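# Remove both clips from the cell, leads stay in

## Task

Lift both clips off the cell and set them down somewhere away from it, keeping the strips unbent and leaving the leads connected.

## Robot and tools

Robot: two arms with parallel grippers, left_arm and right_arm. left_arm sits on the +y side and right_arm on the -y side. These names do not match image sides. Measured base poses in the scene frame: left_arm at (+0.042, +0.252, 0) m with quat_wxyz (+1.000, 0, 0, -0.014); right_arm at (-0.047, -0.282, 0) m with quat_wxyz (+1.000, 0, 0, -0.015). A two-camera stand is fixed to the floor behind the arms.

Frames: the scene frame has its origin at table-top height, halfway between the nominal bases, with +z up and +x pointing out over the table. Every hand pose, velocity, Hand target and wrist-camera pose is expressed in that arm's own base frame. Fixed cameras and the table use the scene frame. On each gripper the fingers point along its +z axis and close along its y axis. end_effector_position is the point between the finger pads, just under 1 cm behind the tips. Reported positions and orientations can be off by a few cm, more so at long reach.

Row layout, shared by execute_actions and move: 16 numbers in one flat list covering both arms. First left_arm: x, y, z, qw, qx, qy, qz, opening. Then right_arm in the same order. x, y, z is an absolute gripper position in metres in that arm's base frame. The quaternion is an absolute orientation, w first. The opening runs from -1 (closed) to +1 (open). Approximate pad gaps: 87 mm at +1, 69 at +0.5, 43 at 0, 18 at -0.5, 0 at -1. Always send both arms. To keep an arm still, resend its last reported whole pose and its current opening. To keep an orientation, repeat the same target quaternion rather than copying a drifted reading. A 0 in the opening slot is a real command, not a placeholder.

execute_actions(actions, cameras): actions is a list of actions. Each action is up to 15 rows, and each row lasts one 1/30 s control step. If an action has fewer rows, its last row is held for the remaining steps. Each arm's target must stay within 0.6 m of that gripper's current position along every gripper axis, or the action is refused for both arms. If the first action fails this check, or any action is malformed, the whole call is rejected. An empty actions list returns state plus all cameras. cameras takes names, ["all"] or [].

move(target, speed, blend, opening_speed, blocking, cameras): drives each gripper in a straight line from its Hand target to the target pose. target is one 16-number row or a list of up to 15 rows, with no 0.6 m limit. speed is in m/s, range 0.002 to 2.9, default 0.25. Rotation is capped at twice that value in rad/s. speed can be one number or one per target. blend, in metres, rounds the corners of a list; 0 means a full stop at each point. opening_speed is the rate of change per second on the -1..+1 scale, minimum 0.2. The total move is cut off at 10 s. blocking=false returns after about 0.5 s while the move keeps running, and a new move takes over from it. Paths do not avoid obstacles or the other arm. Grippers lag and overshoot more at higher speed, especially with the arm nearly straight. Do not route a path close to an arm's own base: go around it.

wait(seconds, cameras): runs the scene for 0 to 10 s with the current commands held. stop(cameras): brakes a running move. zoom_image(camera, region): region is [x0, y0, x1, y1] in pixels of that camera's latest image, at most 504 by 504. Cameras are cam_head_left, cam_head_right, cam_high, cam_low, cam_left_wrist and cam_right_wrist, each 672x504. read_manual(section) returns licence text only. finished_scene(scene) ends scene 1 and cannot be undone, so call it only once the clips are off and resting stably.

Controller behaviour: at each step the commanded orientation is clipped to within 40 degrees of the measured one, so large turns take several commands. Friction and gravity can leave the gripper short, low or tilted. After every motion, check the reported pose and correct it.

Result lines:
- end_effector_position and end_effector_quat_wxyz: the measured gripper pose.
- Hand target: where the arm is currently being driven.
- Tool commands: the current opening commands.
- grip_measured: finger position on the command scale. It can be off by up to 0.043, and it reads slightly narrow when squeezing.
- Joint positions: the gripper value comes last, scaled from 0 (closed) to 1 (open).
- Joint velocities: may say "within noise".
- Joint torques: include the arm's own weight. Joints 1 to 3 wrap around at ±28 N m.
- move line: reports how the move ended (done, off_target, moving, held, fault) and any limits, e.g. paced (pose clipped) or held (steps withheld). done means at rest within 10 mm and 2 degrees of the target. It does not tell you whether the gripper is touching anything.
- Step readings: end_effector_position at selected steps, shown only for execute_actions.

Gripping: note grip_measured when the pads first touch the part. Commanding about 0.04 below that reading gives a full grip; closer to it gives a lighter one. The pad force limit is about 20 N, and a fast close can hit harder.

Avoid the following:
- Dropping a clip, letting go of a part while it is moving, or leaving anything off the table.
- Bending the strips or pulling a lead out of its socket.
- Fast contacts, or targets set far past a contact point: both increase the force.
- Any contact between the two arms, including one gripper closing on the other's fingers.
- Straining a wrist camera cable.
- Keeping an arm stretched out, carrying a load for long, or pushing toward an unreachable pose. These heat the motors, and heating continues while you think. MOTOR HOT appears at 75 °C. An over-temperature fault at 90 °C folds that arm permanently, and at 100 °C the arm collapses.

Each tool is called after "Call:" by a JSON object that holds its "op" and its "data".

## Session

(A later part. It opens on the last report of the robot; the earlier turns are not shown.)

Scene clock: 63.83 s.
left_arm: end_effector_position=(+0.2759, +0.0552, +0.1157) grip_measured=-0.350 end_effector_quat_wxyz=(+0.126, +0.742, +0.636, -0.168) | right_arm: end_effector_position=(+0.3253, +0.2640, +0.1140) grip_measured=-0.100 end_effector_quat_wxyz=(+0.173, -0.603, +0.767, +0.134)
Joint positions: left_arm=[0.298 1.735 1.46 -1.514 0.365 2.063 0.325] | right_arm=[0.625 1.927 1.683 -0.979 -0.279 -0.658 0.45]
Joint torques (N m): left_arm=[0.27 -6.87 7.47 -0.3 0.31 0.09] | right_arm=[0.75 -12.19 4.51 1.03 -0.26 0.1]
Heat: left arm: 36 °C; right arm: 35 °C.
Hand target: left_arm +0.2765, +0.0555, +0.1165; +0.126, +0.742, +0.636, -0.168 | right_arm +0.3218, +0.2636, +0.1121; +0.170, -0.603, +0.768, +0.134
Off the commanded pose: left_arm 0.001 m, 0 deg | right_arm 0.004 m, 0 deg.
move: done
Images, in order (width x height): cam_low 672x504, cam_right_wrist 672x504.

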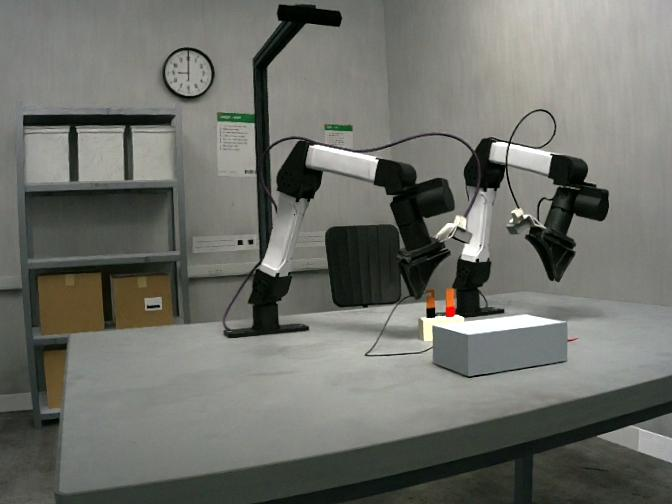

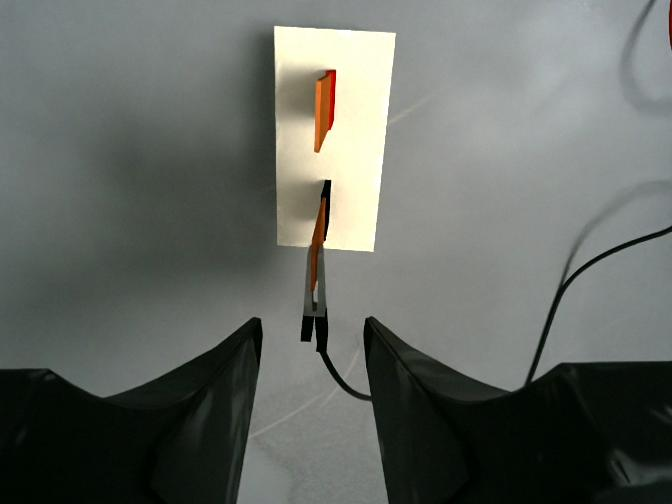

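Call:
{"op": "move", "data": {"target": [0.2765,0.0555,0.1165,0.126,0.742,0.636,-0.168,-0.35,0.3217,0.2635,0.112,0.1702,-0.6031,0.7678,0.1337,-0.68], "speed": 0.08, "opening_speed": 0.5, "cameras": ["cam_right_wrist","cam_low"]}}

Call:
{"op": "zoom_image", "data": {"camera": "cam_right_wrist", "region": [210, 200, 410, 400]}}

Call:
{"op": "zoom_image", "data": {"camera": "cam_low", "region": [380, 250, 480, 350]}}

Scene clock: 65.50 s.
left_arm: end_effector_position=(+0.2759, +0.0552, +0.1157) grip_measured=-0.350 end_effector_quat_wxyz=(+0.126, +0.742, +0.636, -0.168) | right_arm: end_effector_position=(+0.3255, +0.2641, +0.1140) grip_measured=-0.680 end_effector_quat_wxyz=(+0.174, -0.603, +0.767, +0.134)
Joint positions: left_arm=[0.298 1.735 1.46 -1.514 0.365 2.063 0.325] | right_arm=[0.625 1.927 1.683 -0.978 -0.279 -0.658 0.16]
Joint torques (N m): left_arm=[0.27 -6.89 7.47 -0.3 0.31 0.09] | right_arm=[0.75 -12.21 4.51 1.03 -0.26 0.1]
Heat: left arm: 36 °C; right arm: 35 °C.
Hand target: left_arm +0.2765, +0.0555, +0.1165; +0.126, +0.742, +0.636, -0.168 | right_arm +0.3218, +0.2636, +0.1121; +0.170, -0.603, +0.768, +0.134
Off the commanded pose: left_arm 0.001 m, 0 deg | right_arm 0.004 m, 0 deg.
move: done
Images, in order (width x height): cam_low 672x504, cam_right_wrist 672x504.

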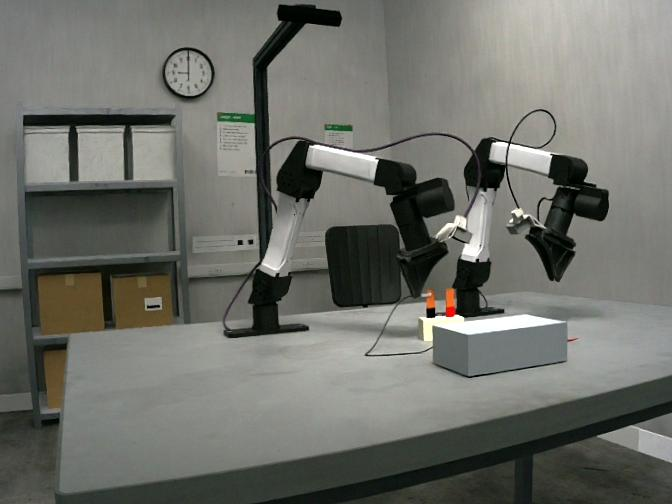

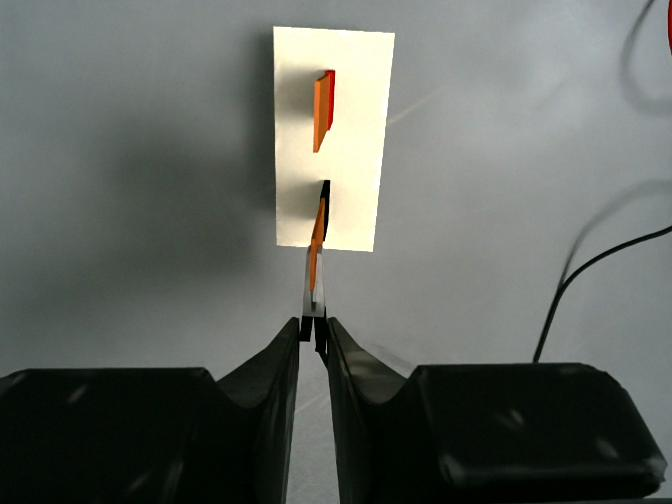

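Scaled by 2.520 from the camera's 672x504 image, which has a finer 960x720 frame.

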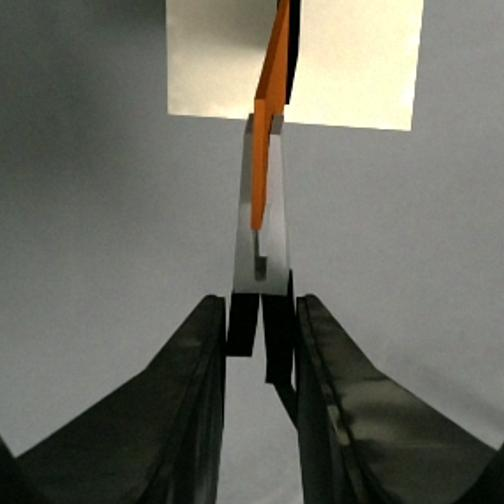

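Scaled by 5.040 from the camera's 672x504 image, which has a finer 960x720 frame.

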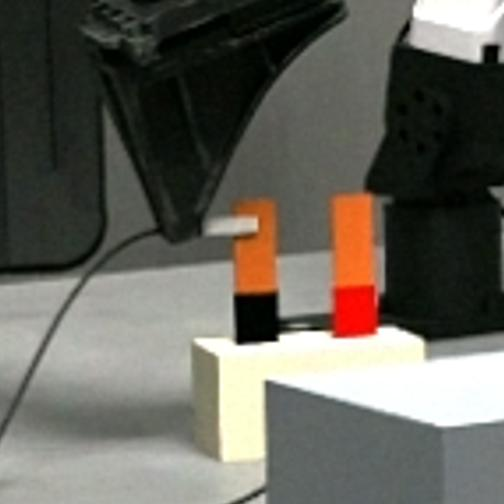

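Call:
{"op": "move", "data": {"target": [0.2765,0.0555,0.1165,0.126,0.742,0.636,-0.168,-0.35,0.3217,0.2635,0.112,0.1702,-0.6031,0.7678,0.1337,-0.86], "speed": 0.08, "opening_speed": 0.4, "cameras": ["cam_right_wrist"]}}

Call:
{"op": "zoom_image", "data": {"camera": "cam_right_wrist", "region": [210, 200, 410, 400]}}

Scene clock: 66.50 s.
left_arm: end_effector_position=(+0.2759, +0.0552, +0.1157) grip_measured=-0.350 end_effector_quat_wxyz=(+0.126, +0.742, +0.636, -0.168) | right_arm: end_effector_position=(+0.3255, +0.2641, +0.1140) grip_measured=-0.784 end_effector_quat_wxyz=(+0.174, -0.603, +0.767, +0.134)
Joint positions: left_arm=[0.298 1.735 1.46 -1.514 0.365 2.063 0.325] | right_arm=[0.625 1.927 1.683 -0.978 -0.279 -0.658 0.108]
Joint torques (N m): left_arm=[0.27 -6.87 7.47 -0.3 0.31 0.09] | right_arm=[0.75 -12.19 4.51 1.03 -0.26 0.1]
Heat: left arm: 36 °C; right arm: 35 °C.
Hand target: left_arm +0.2765, +0.0555, +0.1165; +0.126, +0.742, +0.636, -0.168 | right_arm +0.3218, +0.2636, +0.1121; +0.170, -0.603, +0.768, +0.134
Off the commanded pose: left_arm 0.001 m, 0 deg | right_arm 0.004 m, 0 deg.
move: done
Images, in order (width x height): cam_right_wrist 672x504.

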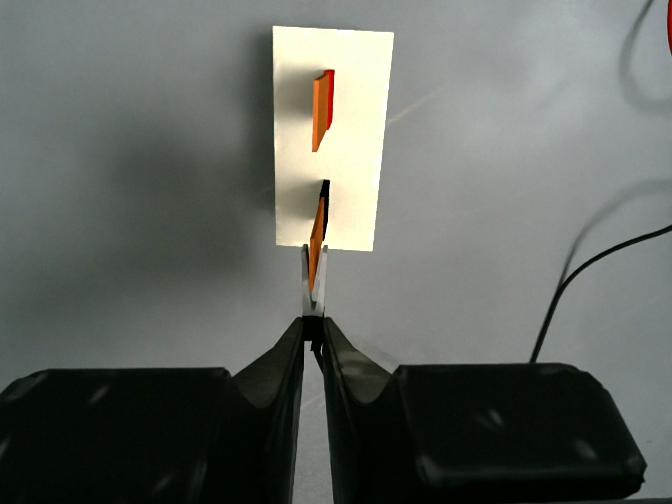

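Scaled by 2.520 from the camera's 672x504 image, which has a finer 960x720 frame.

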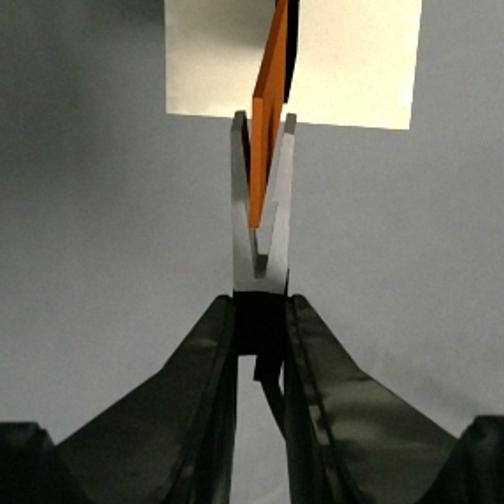

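Call:
{"op": "move", "data": {"target": [0.2765,0.0555,0.1165,0.126,0.742,0.636,-0.168,-0.35,0.3185,0.2570,0.112,0.1702,-0.6031,0.7678,0.1337,-0.86], "speed": 0.05, "cameras": ["cam_right_wrist"]}}

Call:
{"op": "zoom_image", "data": {"camera": "cam_right_wrist", "region": [210, 180, 410, 380]}}

Scene clock: 67.87 s.
left_arm: end_effector_position=(+0.2759, +0.0552, +0.1157) grip_measured=-0.350 end_effector_quat_wxyz=(+0.126, +0.742, +0.636, -0.168) | right_arm: end_effector_position=(+0.3210, +0.2607, +0.1050) grip_measured=-0.784 end_effector_quat_wxyz=(+0.163, -0.602, +0.770, +0.134)
Joint positions: left_arm=[0.298 1.735 1.46 -1.514 0.365 2.063 0.325] | right_arm=[0.624 1.927 1.651 -0.969 -0.279 -0.658 0.108]
Joint torques (N m): left_arm=[0.28 -6.87 7.47 -0.3 0.31 0.09] | right_arm=[0.06 -14.57 4.26 0.95 -0.29 0.01]
Heat: left arm: 36 °C; right arm: 35 °C.
Hand target: left_arm +0.2765, +0.0555, +0.1165; +0.126, +0.742, +0.636, -0.168 | right_arm +0.3184, +0.2571, +0.1118; +0.170, -0.603, +0.768, +0.134
Off the commanded pose: left_arm 0.001 m, 0 deg | right_arm 0.008 m, 1 deg.
move: done
Images, in order (width x height): cam_right_wrist 672x504.

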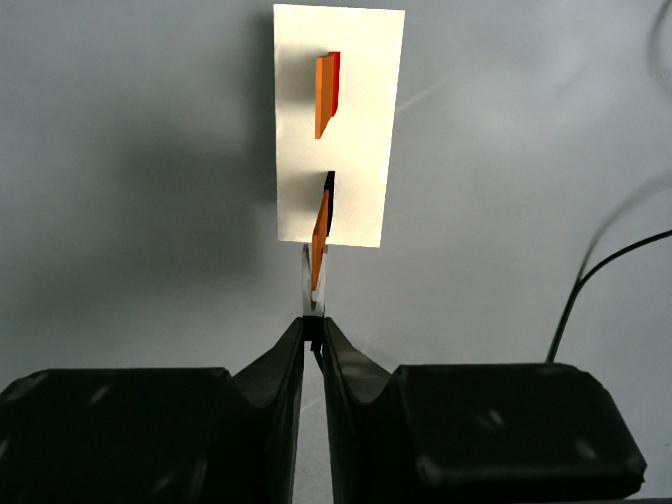

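Scaled by 2.520 from the camera's 672x504 image, which has a finer 960x720 frame.

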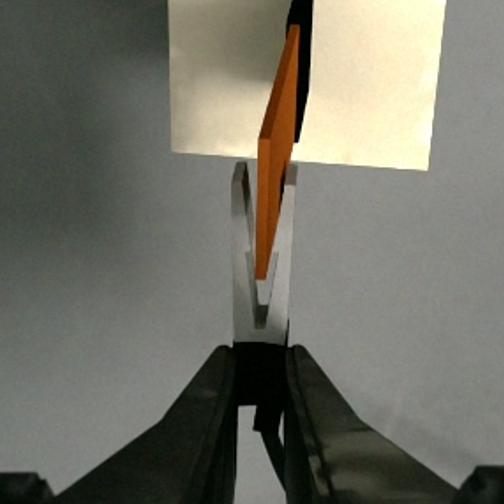

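Call:
{"op": "move", "data": {"target": [0.2765,0.0555,0.1165,0.126,0.742,0.636,-0.168,-0.35,0.3165,0.2490,0.114,0.1702,-0.6031,0.7678,0.1337,-0.86], "speed": 0.05, "cameras": ["cam_right_wrist"]}}

Call:
{"op": "zoom_image", "data": {"camera": "cam_right_wrist", "region": [210, 180, 410, 380]}}

Scene clock: 69.03 s.
left_arm: end_effector_position=(+0.2759, +0.0552, +0.1157) grip_measured=-0.350 end_effector_quat_wxyz=(+0.126, +0.742, +0.636, -0.168) | right_arm: end_effector_position=(+0.3202, +0.2537, +0.1063) grip_measured=-0.784 end_effector_quat_wxyz=(+0.165, -0.600, +0.771, +0.133)
Joint positions: left_arm=[0.298 1.735 1.46 -1.514 0.365 2.063 0.325] | right_arm=[0.612 1.905 1.628 -0.967 -0.279 -0.665 0.108]
Joint torques (N m): left_arm=[0.27 -6.87 7.47 -0.3 0.31 0.09] | right_arm=[-0.12 -14.57 4.31 0.88 -0.34 -0.06]
Heat: left arm: 36 °C; right arm: 35 °C.
Hand target: left_arm +0.2765, +0.0555, +0.1165; +0.126, +0.742, +0.636, -0.168 | right_arm +0.3166, +0.2491, +0.1137; +0.170, -0.603, +0.768, +0.134
Off the commanded pose: left_arm 0.001 m, 0 deg | right_arm 0.010 m, 1 deg.
move: done
Images, in order (width x height): cam_right_wrist 672x504.

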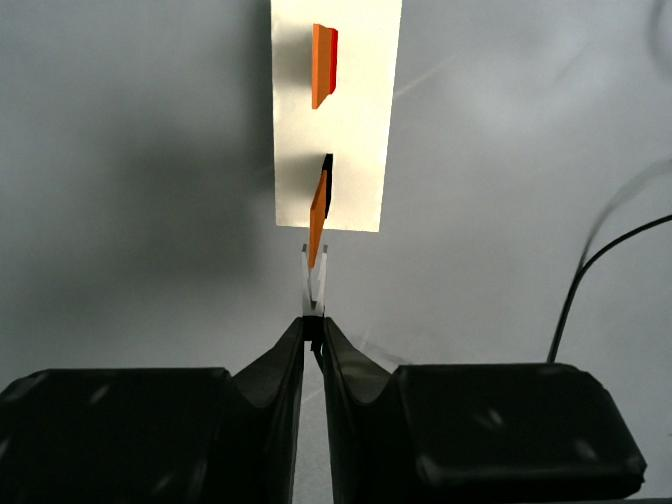

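Scaled by 2.520 from the camera's 672x504 image, which has a finer 960x720 frame.

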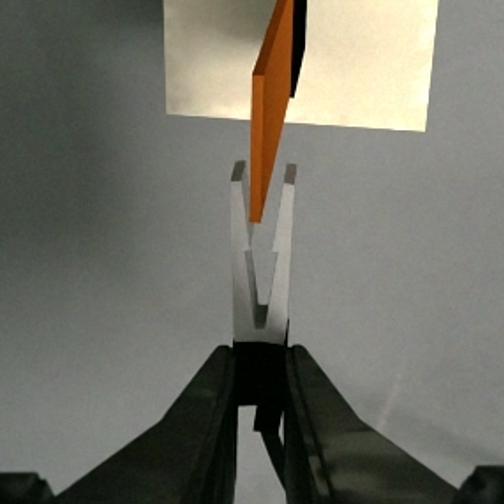

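Call:
{"op": "move", "data": {"target": [0.2765,0.0555,0.1165,0.126,0.742,0.636,-0.168,-0.35,0.3136,0.2390,0.115,0.1702,-0.6031,0.7678,0.1337,-0.86], "speed": 0.05, "cameras": ["cam_right_wrist"]}}

Call:
{"op": "zoom_image", "data": {"camera": "cam_right_wrist", "region": [210, 180, 410, 380]}}

Scene clock: 70.13 s.
left_arm: end_effector_position=(+0.2759, +0.0552, +0.1157) grip_measured=-0.350 end_effector_quat_wxyz=(+0.126, +0.742, +0.636, -0.168) | right_arm: end_effector_position=(+0.3182, +0.2427, +0.1078) grip_measured=-0.784 end_effector_quat_wxyz=(+0.165, -0.600, +0.772, +0.130)
Joint positions: left_arm=[0.298 1.735 1.46 -1.514 0.365 2.063 0.325] | right_arm=[0.594 1.874 1.593 -0.967 -0.279 -0.682 0.108]
Joint torques (N m): left_arm=[0.27 -6.89 7.47 -0.3 0.31 0.09] | right_arm=[-0.05 -14.17 4.33 0.86 -0.41 -0.08]
Heat: left arm: 36 °C; right arm: 35 °C.
Hand target: left_arm +0.2765, +0.0555, +0.1165; +0.126, +0.742, +0.636, -0.168 | right_arm +0.3136, +0.2391, +0.1148; +0.170, -0.603, +0.768, +0.134
Off the commanded pose: left_arm 0.001 m, 0 deg | right_arm 0.009 m, 1 deg.
move: done
Images, in order (width x height): cam_right_wrist 672x504.

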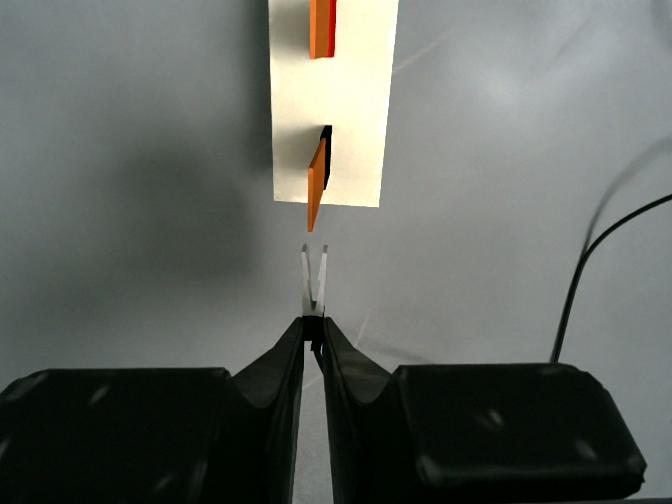

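Scaled by 2.520 from the camera's 672x504 image, which has a finer 960x720 frame.

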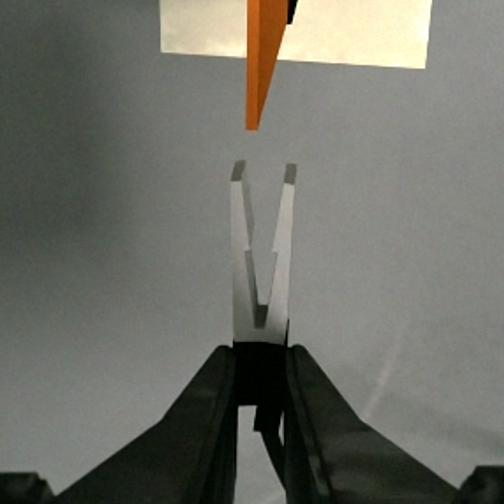

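Call:
{"op": "move", "data": {"target": [[0.2765,0.0555,0.1165,0.126,0.742,0.636,-0.168,-0.35,0.300,0.165,0.115,0.1702,-0.6031,0.7678,0.1337,-0.86],[0.2765,0.0555,0.1165,0.126,0.742,0.636,-0.168,-0.35,0.300,0.165,0.05,0.1702,-0.6031,0.7678,0.1337,-0.86]], "speed": 0.12, "blend": 0.02, "cameras": ["cam_right_wrist","cam_low","cam_high"]}}

Call:
{"op": "zoom_image", "data": {"camera": "cam_low", "region": [360, 240, 480, 360]}}

Scene clock: 72.47 s.
left_arm: end_effector_position=(+0.2759, +0.0552, +0.1157) grip_measured=-0.350 end_effector_quat_wxyz=(+0.126, +0.742, +0.636, -0.168) | right_arm: end_effector_position=(+0.3037, +0.1668, +0.0584) grip_measured=-0.784 end_effector_quat_wxyz=(+0.180, -0.601, +0.768, +0.127)
Joint positions: left_arm=[0.298 1.735 1.46 -1.514 0.365 2.063 0.325] | right_arm=[0.424 1.702 1.182 -0.748 -0.329 -0.853 0.108]
Joint torques (N m): left_arm=[0.27 -6.89 7.47 -0.3 0.31 0.09] | right_arm=[-0.13 -7.58 4.23 0.96 -0.47 -0.07]
Heat: left arm: 36 °C; right arm: 35 °C.
Hand target: left_arm +0.2765, +0.0555, +0.1165; +0.126, +0.742, +0.636, -0.168 | right_arm +0.2999, +0.1650, +0.0502; +0.170, -0.603, +0.768, +0.134
Off the commanded pose: left_arm 0.001 m, 0 deg | right_arm 0.009 m, 1 deg.
move: done
Images, in order (width x height): cam_high 672x504, cam_low 672x504, cam_right_wrist 672x504.

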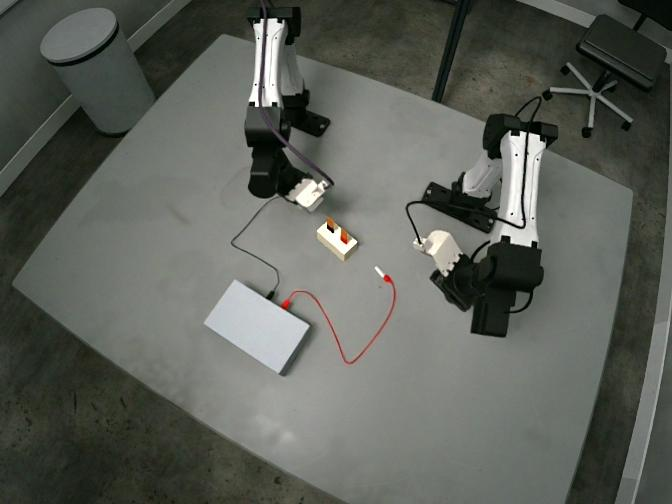

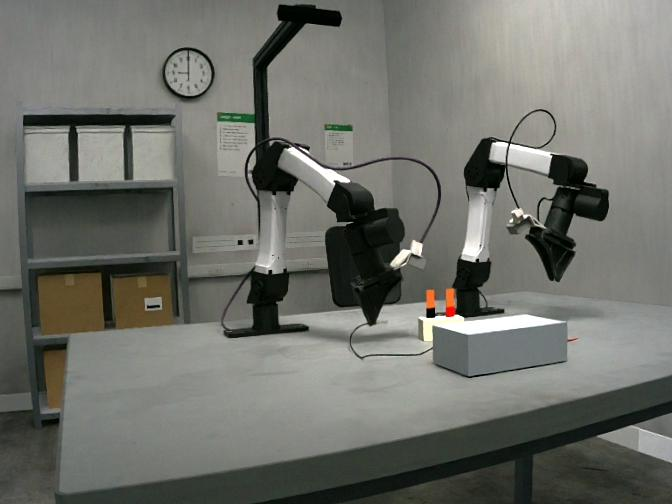

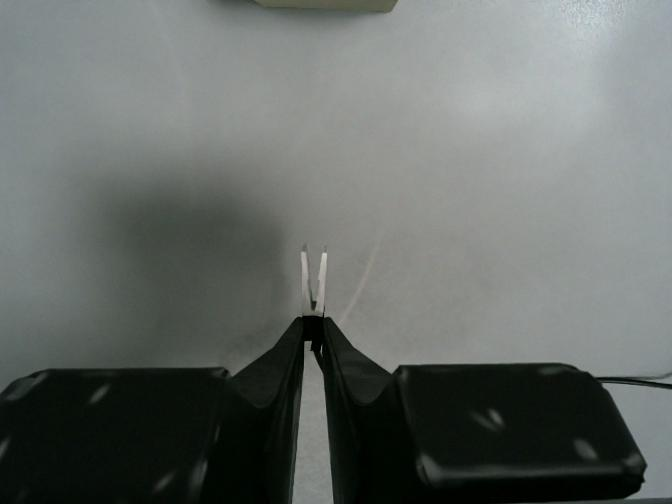

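Scaled by 4.200 from the camera's 672x504 image, which has a finer 960x720 frame.

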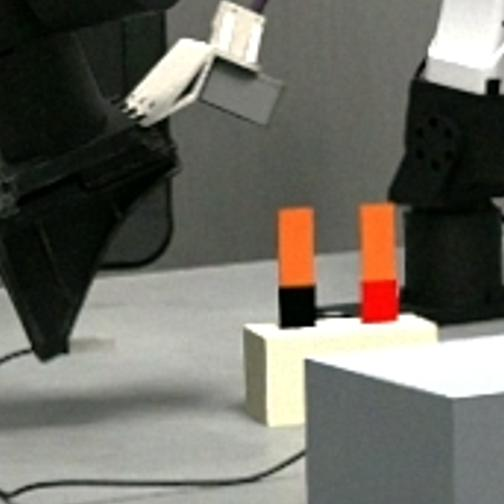

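Call:
{"op": "move", "data": {"target": [0.2765,0.0555,0.1165,0.126,0.742,0.636,-0.168,-0.35,0.298,0.165,0.033,0.1702,-0.6031,0.7678,0.1337,-0.86], "speed": 0.05, "cameras": ["cam_right_wrist","cam_low"]}}

Call:
{"op": "zoom_image", "data": {"camera": "cam_right_wrist", "region": [210, 180, 410, 380]}}

Call:
{"op": "zoom_image", "data": {"camera": "cam_low", "region": [340, 270, 440, 370]}}

Scene clock: 73.77 s.
left_arm: end_effector_position=(+0.2759, +0.0552, +0.1157) grip_measured=-0.350 end_effector_quat_wxyz=(+0.126, +0.742, +0.636, -0.168) | right_arm: end_effector_position=(+0.3026, +0.1664, +0.0415) grip_measured=-0.784 end_effector_quat_wxyz=(+0.180, -0.601, +0.768, +0.127)
Joint positions: left_arm=[0.298 1.735 1.46 -1.514 0.365 2.063 0.325] | right_arm=[0.424 1.717 1.128 -0.678 -0.33 -0.853 0.108]
Joint torques (N m): left_arm=[0.27 -6.89 7.47 -0.3 0.31 0.09] | right_arm=[0.09 -7.57 4.12 0.97 -0.46 -0.04]
Heat: left arm: 36 °C; right arm: 35 °C.
Hand target: left_arm +0.2765, +0.0555, +0.1165; +0.126, +0.742, +0.636, -0.168 | right_arm +0.2980, +0.1650, +0.0333; +0.170, -0.603, +0.768, +0.134
Off the commanded pose: left_arm 0.001 m, 0 deg | right_arm 0.010 m, 1 deg.
move: done
Images, in order (width x height): cam_low 672x504, cam_right_wrist 672x504.

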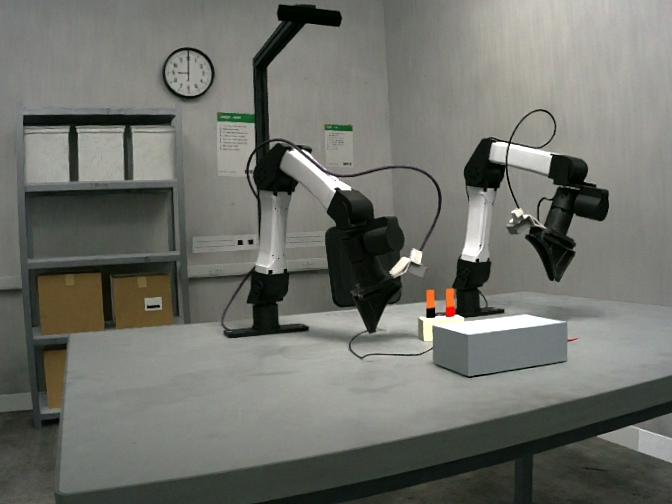

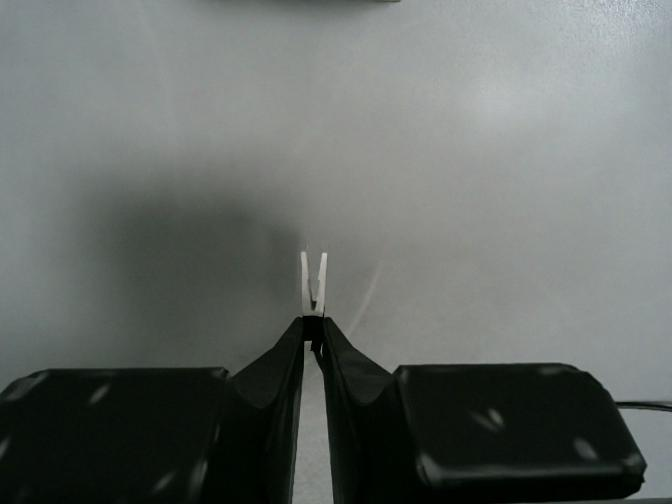

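Scaled by 2.520 from the camera's 672x504 image, which has a finer 960x720 frame.

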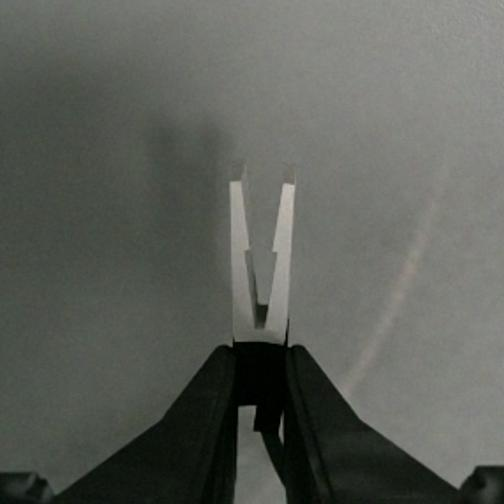

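Scaled by 5.040 from the camera's 672x504 image, which has a finer 960x720 frame.

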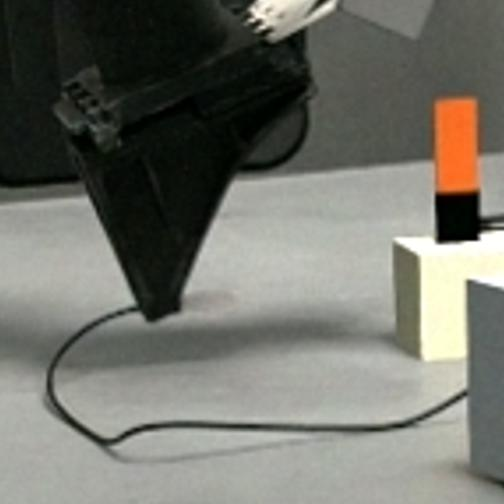

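Call:
{"op": "move", "data": {"target": [0.2765,0.0555,0.1165,0.126,0.742,0.636,-0.168,-0.35,0.298,0.165,0.024,0.1702,-0.6031,0.7678,0.1337,-0.86], "speed": 0.03, "cameras": ["cam_right_wrist"]}}

Call:
{"op": "zoom_image", "data": {"camera": "cam_right_wrist", "region": [210, 180, 410, 380]}}

Scene clock: 75.00 s.
left_arm: end_effector_position=(+0.2759, +0.0552, +0.1157) grip_measured=-0.350 end_effector_quat_wxyz=(+0.126, +0.742, +0.636, -0.168) | right_arm: end_effector_position=(+0.3028, +0.1665, +0.0327) grip_measured=-0.784 end_effector_quat_wxyz=(+0.181, -0.601, +0.768, +0.127)
Joint positions: left_arm=[0.298 1.735 1.46 -1.514 0.365 2.063 0.325] | right_arm=[0.424 1.73 1.105 -0.642 -0.33 -0.853 0.108]
Joint torques (N m): left_arm=[0.27 -6.87 7.49 -0.3 0.31 0.09] | right_arm=[0.09 -7.56 4.03 0.93 -0.46 -0.04]
Heat: left arm: 36 °C; right arm: 35 °C.
Hand target: left_arm +0.2765, +0.0555, +0.1165; +0.126, +0.742, +0.636, -0.168 | right_arm +0.2978, +0.1650, +0.0242; +0.170, -0.603, +0.768, +0.134
Off the commanded pose: left_arm 0.001 m, 0 deg | right_arm 0.010 m, 1 deg.
move: done
Images, in order (width x height): cam_right_wrist 672x504.

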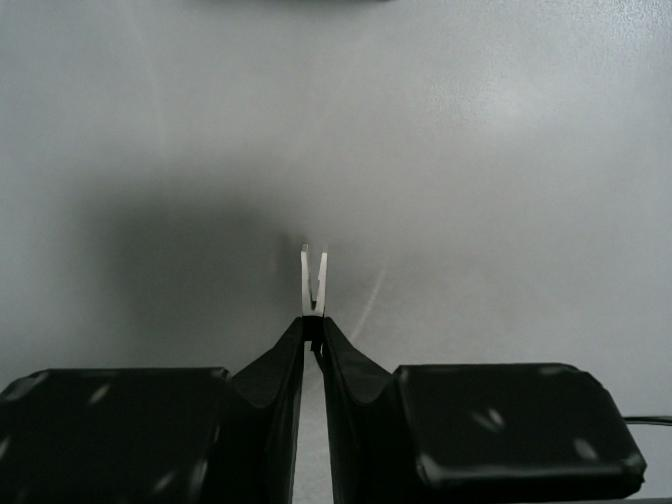

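Scaled by 2.520 from the camera's 672x504 image, which has a finer 960x720 frame.

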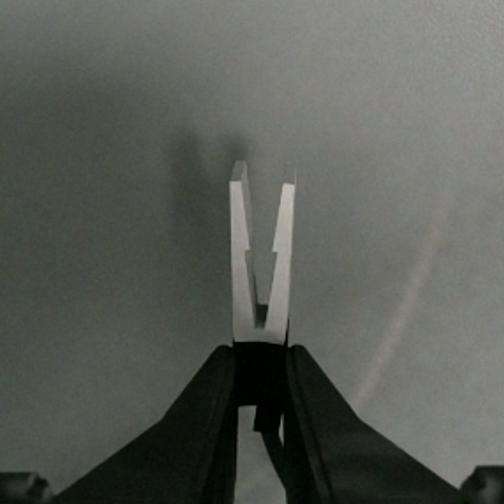

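Call:
{"op": "move", "data": {"target": [0.2765,0.0555,0.1165,0.126,0.742,0.636,-0.168,-0.35,0.298,0.165,0.016,0.1702,-0.6031,0.7678,0.1337,-0.86], "speed": 0.03, "cameras": ["cam_right_wrist"]}}

Call:
{"op": "zoom_image", "data": {"camera": "cam_right_wrist", "region": [210, 180, 410, 380]}}

Scene clock: 76.13 s.
left_arm: end_effector_position=(+0.2759, +0.0552, +0.1157) grip_measured=-0.350 end_effector_quat_wxyz=(+0.126, +0.742, +0.636, -0.168) | right_arm: end_effector_position=(+0.3031, +0.1666, +0.0247) grip_measured=-0.784 end_effector_quat_wxyz=(+0.181, -0.601, +0.768, +0.127)
Joint positions: left_arm=[0.298 1.735 1.46 -1.514 0.365 2.063 0.325] | right_arm=[0.424 1.743 1.086 -0.61 -0.33 -0.853 0.108]
Joint torques (N m): left_arm=[0.27 -6.87 7.47 -0.3 0.31 0.09] | right_arm=[0.09 -7.6 3.96 0.96 -0.46 -0.04]
Heat: left arm: 36 °C; right arm: 35 °C.
Hand target: left_arm +0.2765, +0.0555, +0.1165; +0.126, +0.742, +0.636, -0.168 | right_arm +0.2979, +0.1650, +0.0163; +0.170, -0.603, +0.768, +0.134
Off the commanded pose: left_arm 0.001 m, 0 deg | right_arm 0.010 m, 1 deg.
move: done
Images, in order (width x height): cam_right_wrist 672x504.

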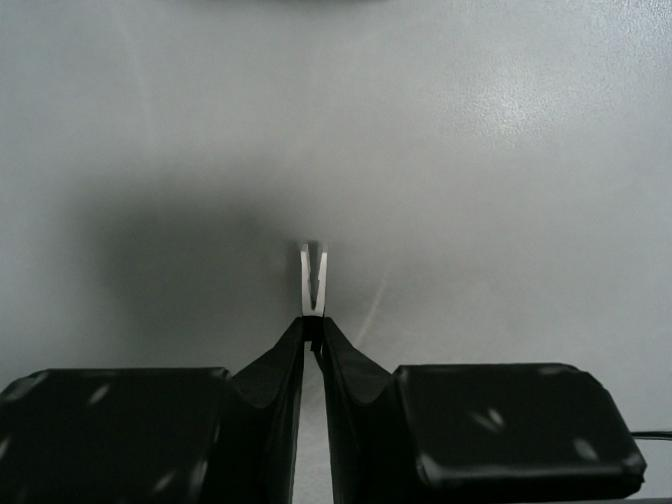

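Scaled by 2.520 from the camera's 672x504 image, which has a finer 960x720 frame.

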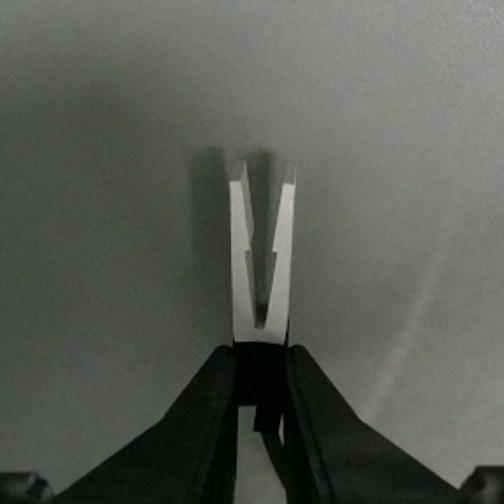

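Still free. Lower a bit more.

Call:
{"op": "move", "data": {"target": [0.2765,0.0555,0.1165,0.126,0.742,0.636,-0.168,-0.35,0.298,0.165,0.010,0.1702,-0.6031,0.7678,0.1337,-0.86], "speed": 0.03, "cameras": ["cam_right_wrist","cam_low"]}}

Call:
{"op": "zoom_image", "data": {"camera": "cam_right_wrist", "region": [210, 180, 410, 380]}}

Call:
{"op": "zoom_image", "data": {"camera": "cam_low", "region": [340, 270, 440, 370]}}

Scene clock: 77.07 s.
left_arm: end_effector_position=(+0.2759, +0.0552, +0.1157) grip_measured=-0.350 end_effector_quat_wxyz=(+0.126, +0.742, +0.636, -0.168) | right_arm: end_effector_position=(+0.3031, +0.1667, +0.0215) grip_measured=-0.784 end_effector_quat_wxyz=(+0.181, -0.601, +0.768, +0.127)
Joint positions: left_arm=[0.298 1.735 1.46 -1.514 0.365 2.063 0.325] | right_arm=[0.424 1.747 1.078 -0.595 -0.33 -0.853 0.108]
Joint torques (N m): left_arm=[0.27 -6.89 7.47 -0.3 0.31 0.09] | right_arm=[0.09 -7.08 3.49 1.07 -0.45 -0.04]
Heat: left arm: 36 °C; right arm: 35 °C.
Hand target: left_arm +0.2765, +0.0555, +0.1165; +0.126, +0.742, +0.636, -0.168 | right_arm +0.2977, +0.1649, +0.0104; +0.170, -0.603, +0.768, +0.134
Off the commanded pose: left_arm 0.001 m, 0 deg | right_arm 0.013 m, 2 deg.
move: off_target (right_arm)
Images, in order (width x height): cam_low 672x504, cam_right_wrist 672x504.

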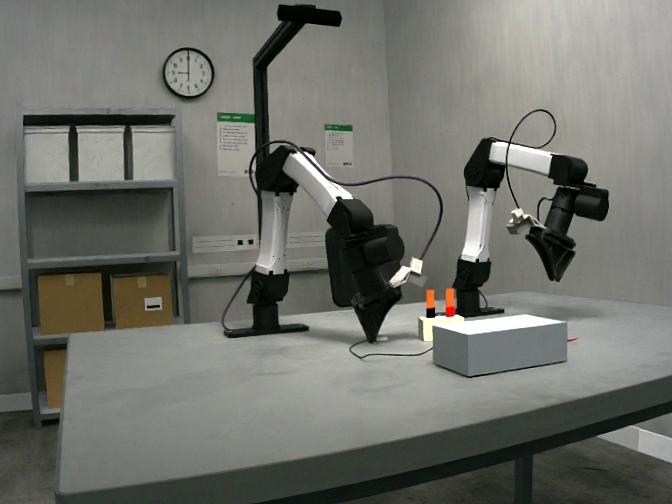

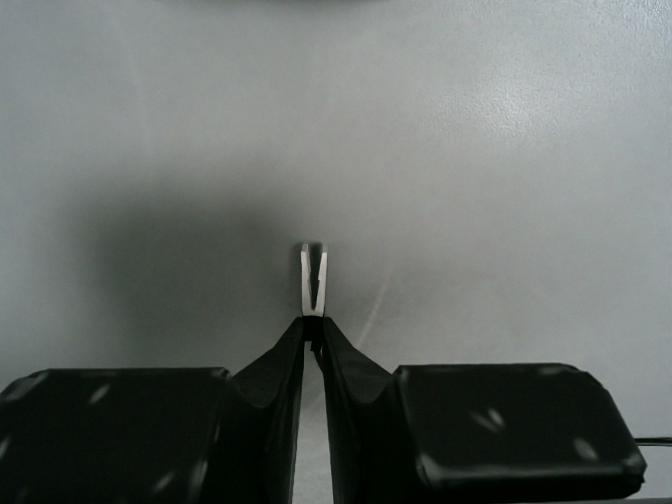

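Scaled by 2.520 from the camera's 672x504 image, which has a finer 960x720 frame.

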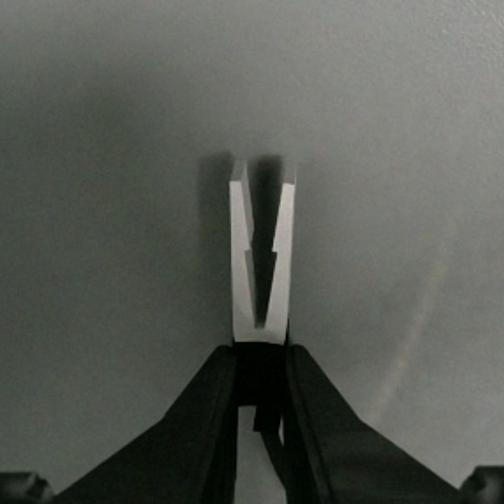

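Scaled by 5.040 from the camera's 672x504 image, which has a finer 960x720 frame.

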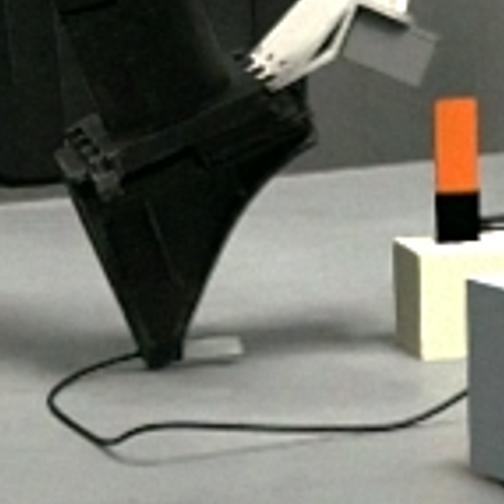

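Touched down. Release.

Call:
{"op": "move", "data": {"target": [0.2765,0.0555,0.1165,0.126,0.742,0.636,-0.168,-0.35,0.298,0.165,0.013,0.1702,-0.6031,0.7678,0.1337,-0.2], "speed": 0.03, "opening_speed": 0.6, "cameras": ["cam_right_wrist"]}}

Call:
{"op": "move", "data": {"target": [0.2765,0.0555,0.1165,0.126,0.742,0.636,-0.168,-0.35,0.302,0.155,0.10,0.1702,-0.6031,0.7678,0.1337,-0.2], "speed": 0.12}}

Call:
{"op": "move", "data": {"target": [0.2765,0.0555,0.1165,0.126,0.742,0.636,-0.168,-0.35,0.30,0.05,0.12,0.1702,-0.6031,0.7678,0.1337,-0.2], "speed": 0.2, "cameras": ["all"]}}

Call:
{"op": "zoom_image", "data": {"camera": "cam_head_left", "region": [170, 180, 390, 340]}}

Call:
{"op": "zoom_image", "data": {"camera": "cam_low", "region": [340, 250, 500, 370]}}

Call:
{"op": "zoom_image", "data": {"camera": "cam_high", "region": [220, 170, 420, 340]}}

Scene clock: 78.90 s.
left_arm: end_effector_position=(+0.2759, +0.0552, +0.1157) grip_measured=-0.350 end_effector_quat_wxyz=(+0.126, +0.742, +0.636, -0.168) | right_arm: end_effector_position=(+0.2943, +0.1684, +0.0219) grip_measured=-0.201 end_effector_quat_wxyz=(+0.171, -0.600, +0.768, +0.144)
Joint positions: left_arm=[0.298 1.735 1.46 -1.514 0.365 2.063 0.325] | right_arm=[0.424 1.745 1.078 -0.625 -0.359 -0.852 0.4]
Joint torques (N m): left_arm=[0.27 -6.89 7.49 -0.3 0.31 0.09] | right_arm=[0.1 -7.25 4.1 1.22 -0.13 -0.06]
Heat: left arm: 36 °C; right arm: 35 °C.
Hand target: left_arm +0.2765, +0.0555, +0.1165; +0.126, +0.742, +0.636, -0.168 | right_arm +0.2978, +0.1649, +0.0134; +0.170, -0.603, +0.768, +0.134
Off the commanded pose: left_arm 0.001 m, 0 deg | right_arm 0.010 m, 1 deg.
move: done
Images, in order (width x height): cam_right_wrist 672x504.

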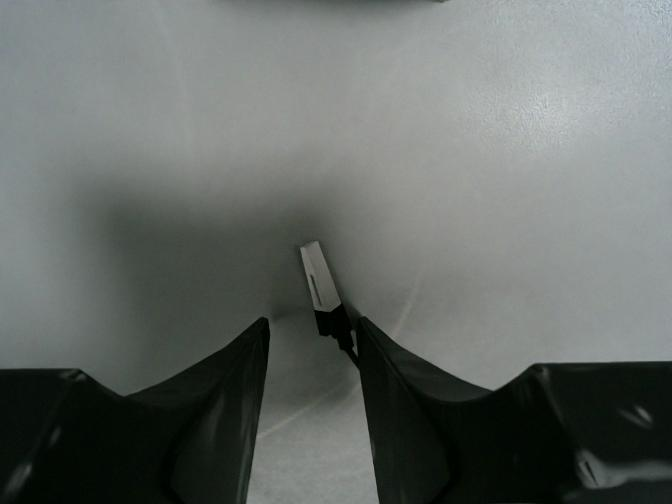

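Scene clock: 80.43 s.
left_arm: end_effector_position=(+0.2759, +0.0552, +0.1157) grip_measured=-0.350 end_effector_quat_wxyz=(+0.126, +0.742, +0.636, -0.168) | right_arm: end_effector_position=(+0.2994, +0.1563, +0.0872) grip_measured=-0.200 end_effector_quat_wxyz=(+0.160, -0.600, +0.772, +0.138)
Joint positions: left_arm=[0.298 1.735 1.46 -1.514 0.365 2.063 0.325] | right_arm=[0.393 1.691 1.294 -0.926 -0.349 -0.884 0.4]
Joint torques (N m): left_arm=[0.27 -6.86 7.47 -0.3 0.31 0.09] | right_arm=[-0.1 -10.86 7.77 0.51 -0.34 -0.09]
Heat: left arm: 36 °C; right arm: 35 °C.
Hand target: left_arm +0.2765, +0.0555, +0.1165; +0.126, +0.742, +0.636, -0.168 | right_arm +0.3019, +0.1550, +0.0997; +0.170, -0.603, +0.768, +0.133
Off the commanded pose: left_arm 0.001 m, 0 deg | right_arm 0.013 m, 1 deg.
move: off_target (right_arm)

Scene clock: 81.87 s.
left_arm: end_effector_position=(+0.2759, +0.0552, +0.1157) grip_measured=-0.350 end_effector_quat_wxyz=(+0.126, +0.742, +0.636, -0.168) | right_arm: end_effector_position=(+0.2988, +0.0489, +0.1087) grip_measured=-0.200 end_effector_quat_wxyz=(+0.160, -0.598, +0.773, +0.134)
Joint positions: left_arm=[0.298 1.735 1.46 -1.514 0.365 2.063 0.325] | right_arm=[0.053 1.621 1.311 -1.143 -0.405 -1.24 0.4]
Joint torques (N m): left_arm=[0.27 -6.87 7.47 -0.3 0.31 0.09] | right_arm=[0.13 -9.36 7.75 0.2 -0.55 -0.09]
Heat: left arm: 36 °C; right arm: 35 °C.
Hand target: left_arm +0.2765, +0.0555, +0.1165; +0.126, +0.742, +0.636, -0.168 | right_arm +0.2998, +0.0501, +0.1197; +0.170, -0.603, +0.768, +0.134
Off the commanded pose: left_arm 0.001 m, 0 deg | right_arm 0.011 m, 1 deg.
move: off_target (right_arm)

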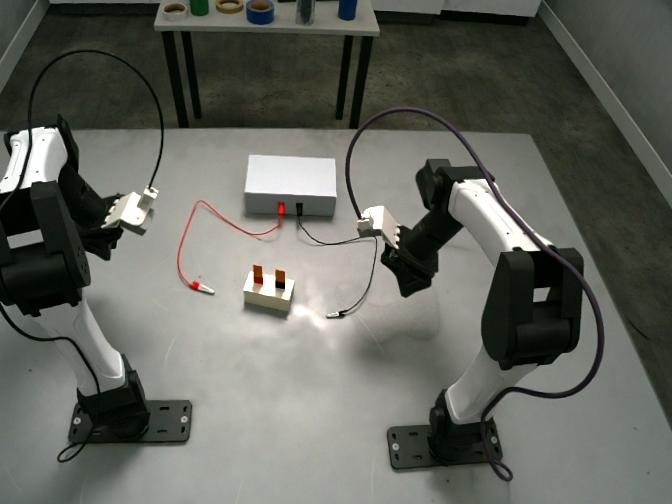

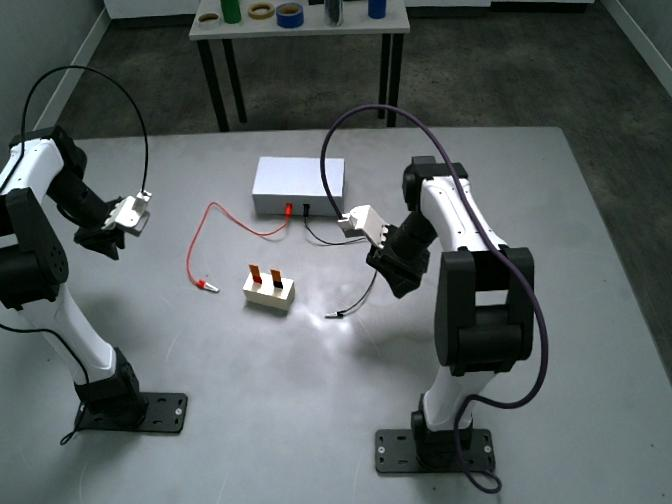

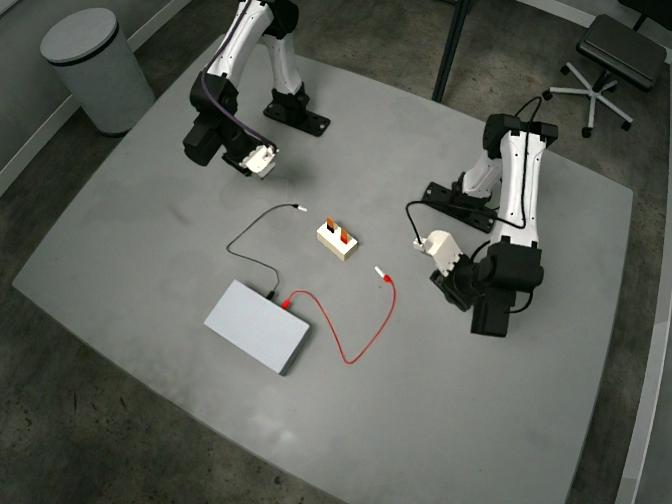

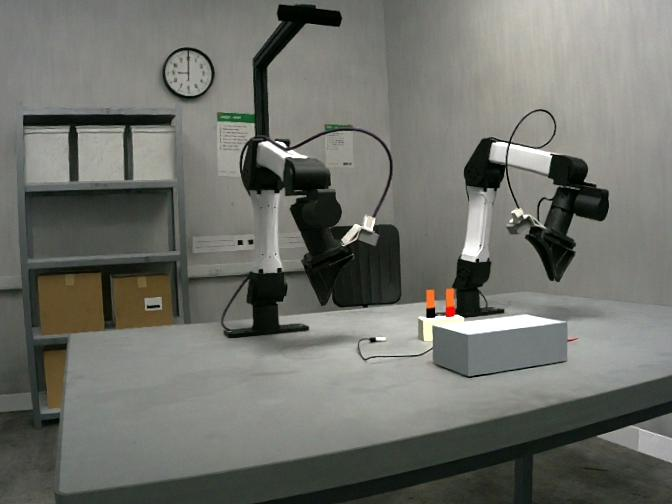

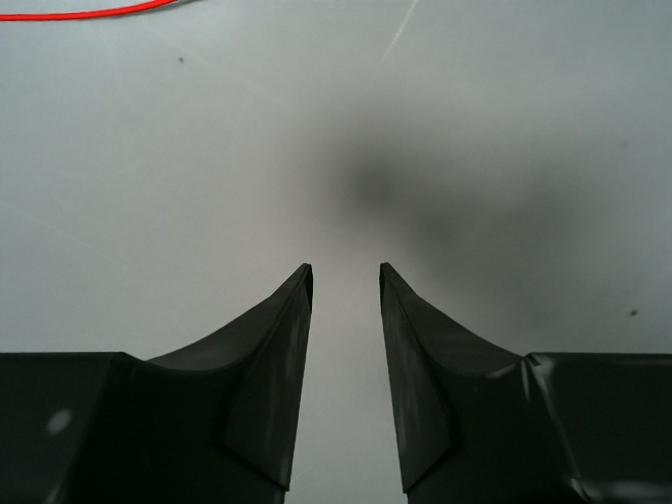

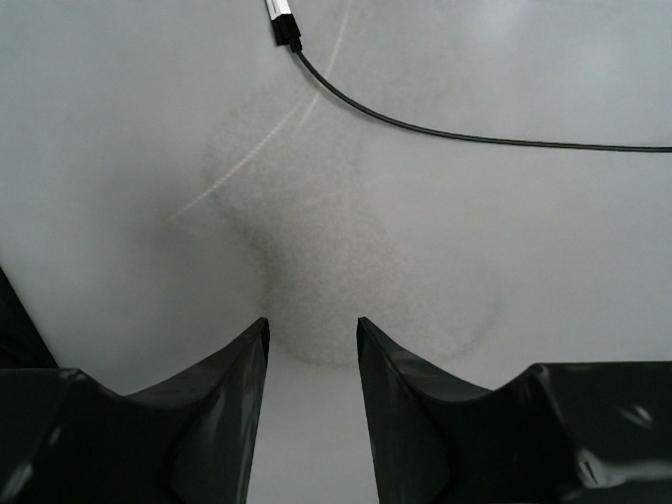

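Scaled by 2.291 from the camera's 672x504 image, which has a finer 960x720 frame.

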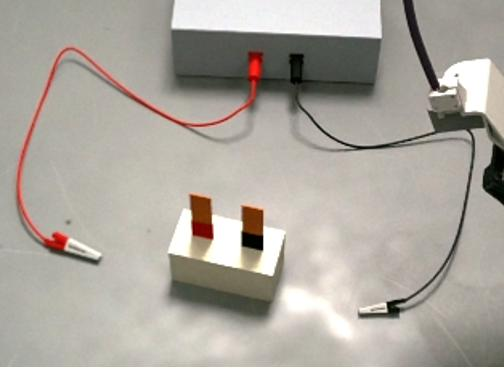

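Scaled by 3.150 from the camera's 672x504 image, which has a finer 960x720 frame.

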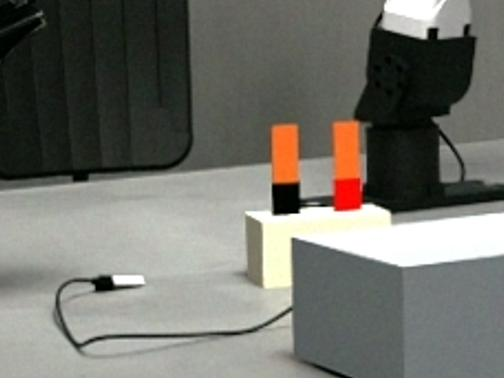

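Scaled by 2.520 from the camera's 672x504 image, which has a finer 960x720 frame.

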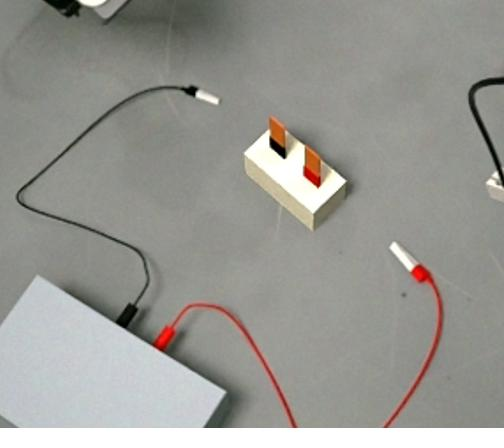

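Done: the strips are straight, the leads are still plugged in, and both clips lie clear of the cell.

Call:
{"op": "finished_scene", "data": {"scene": 1}}

The scene is finished: the task was done.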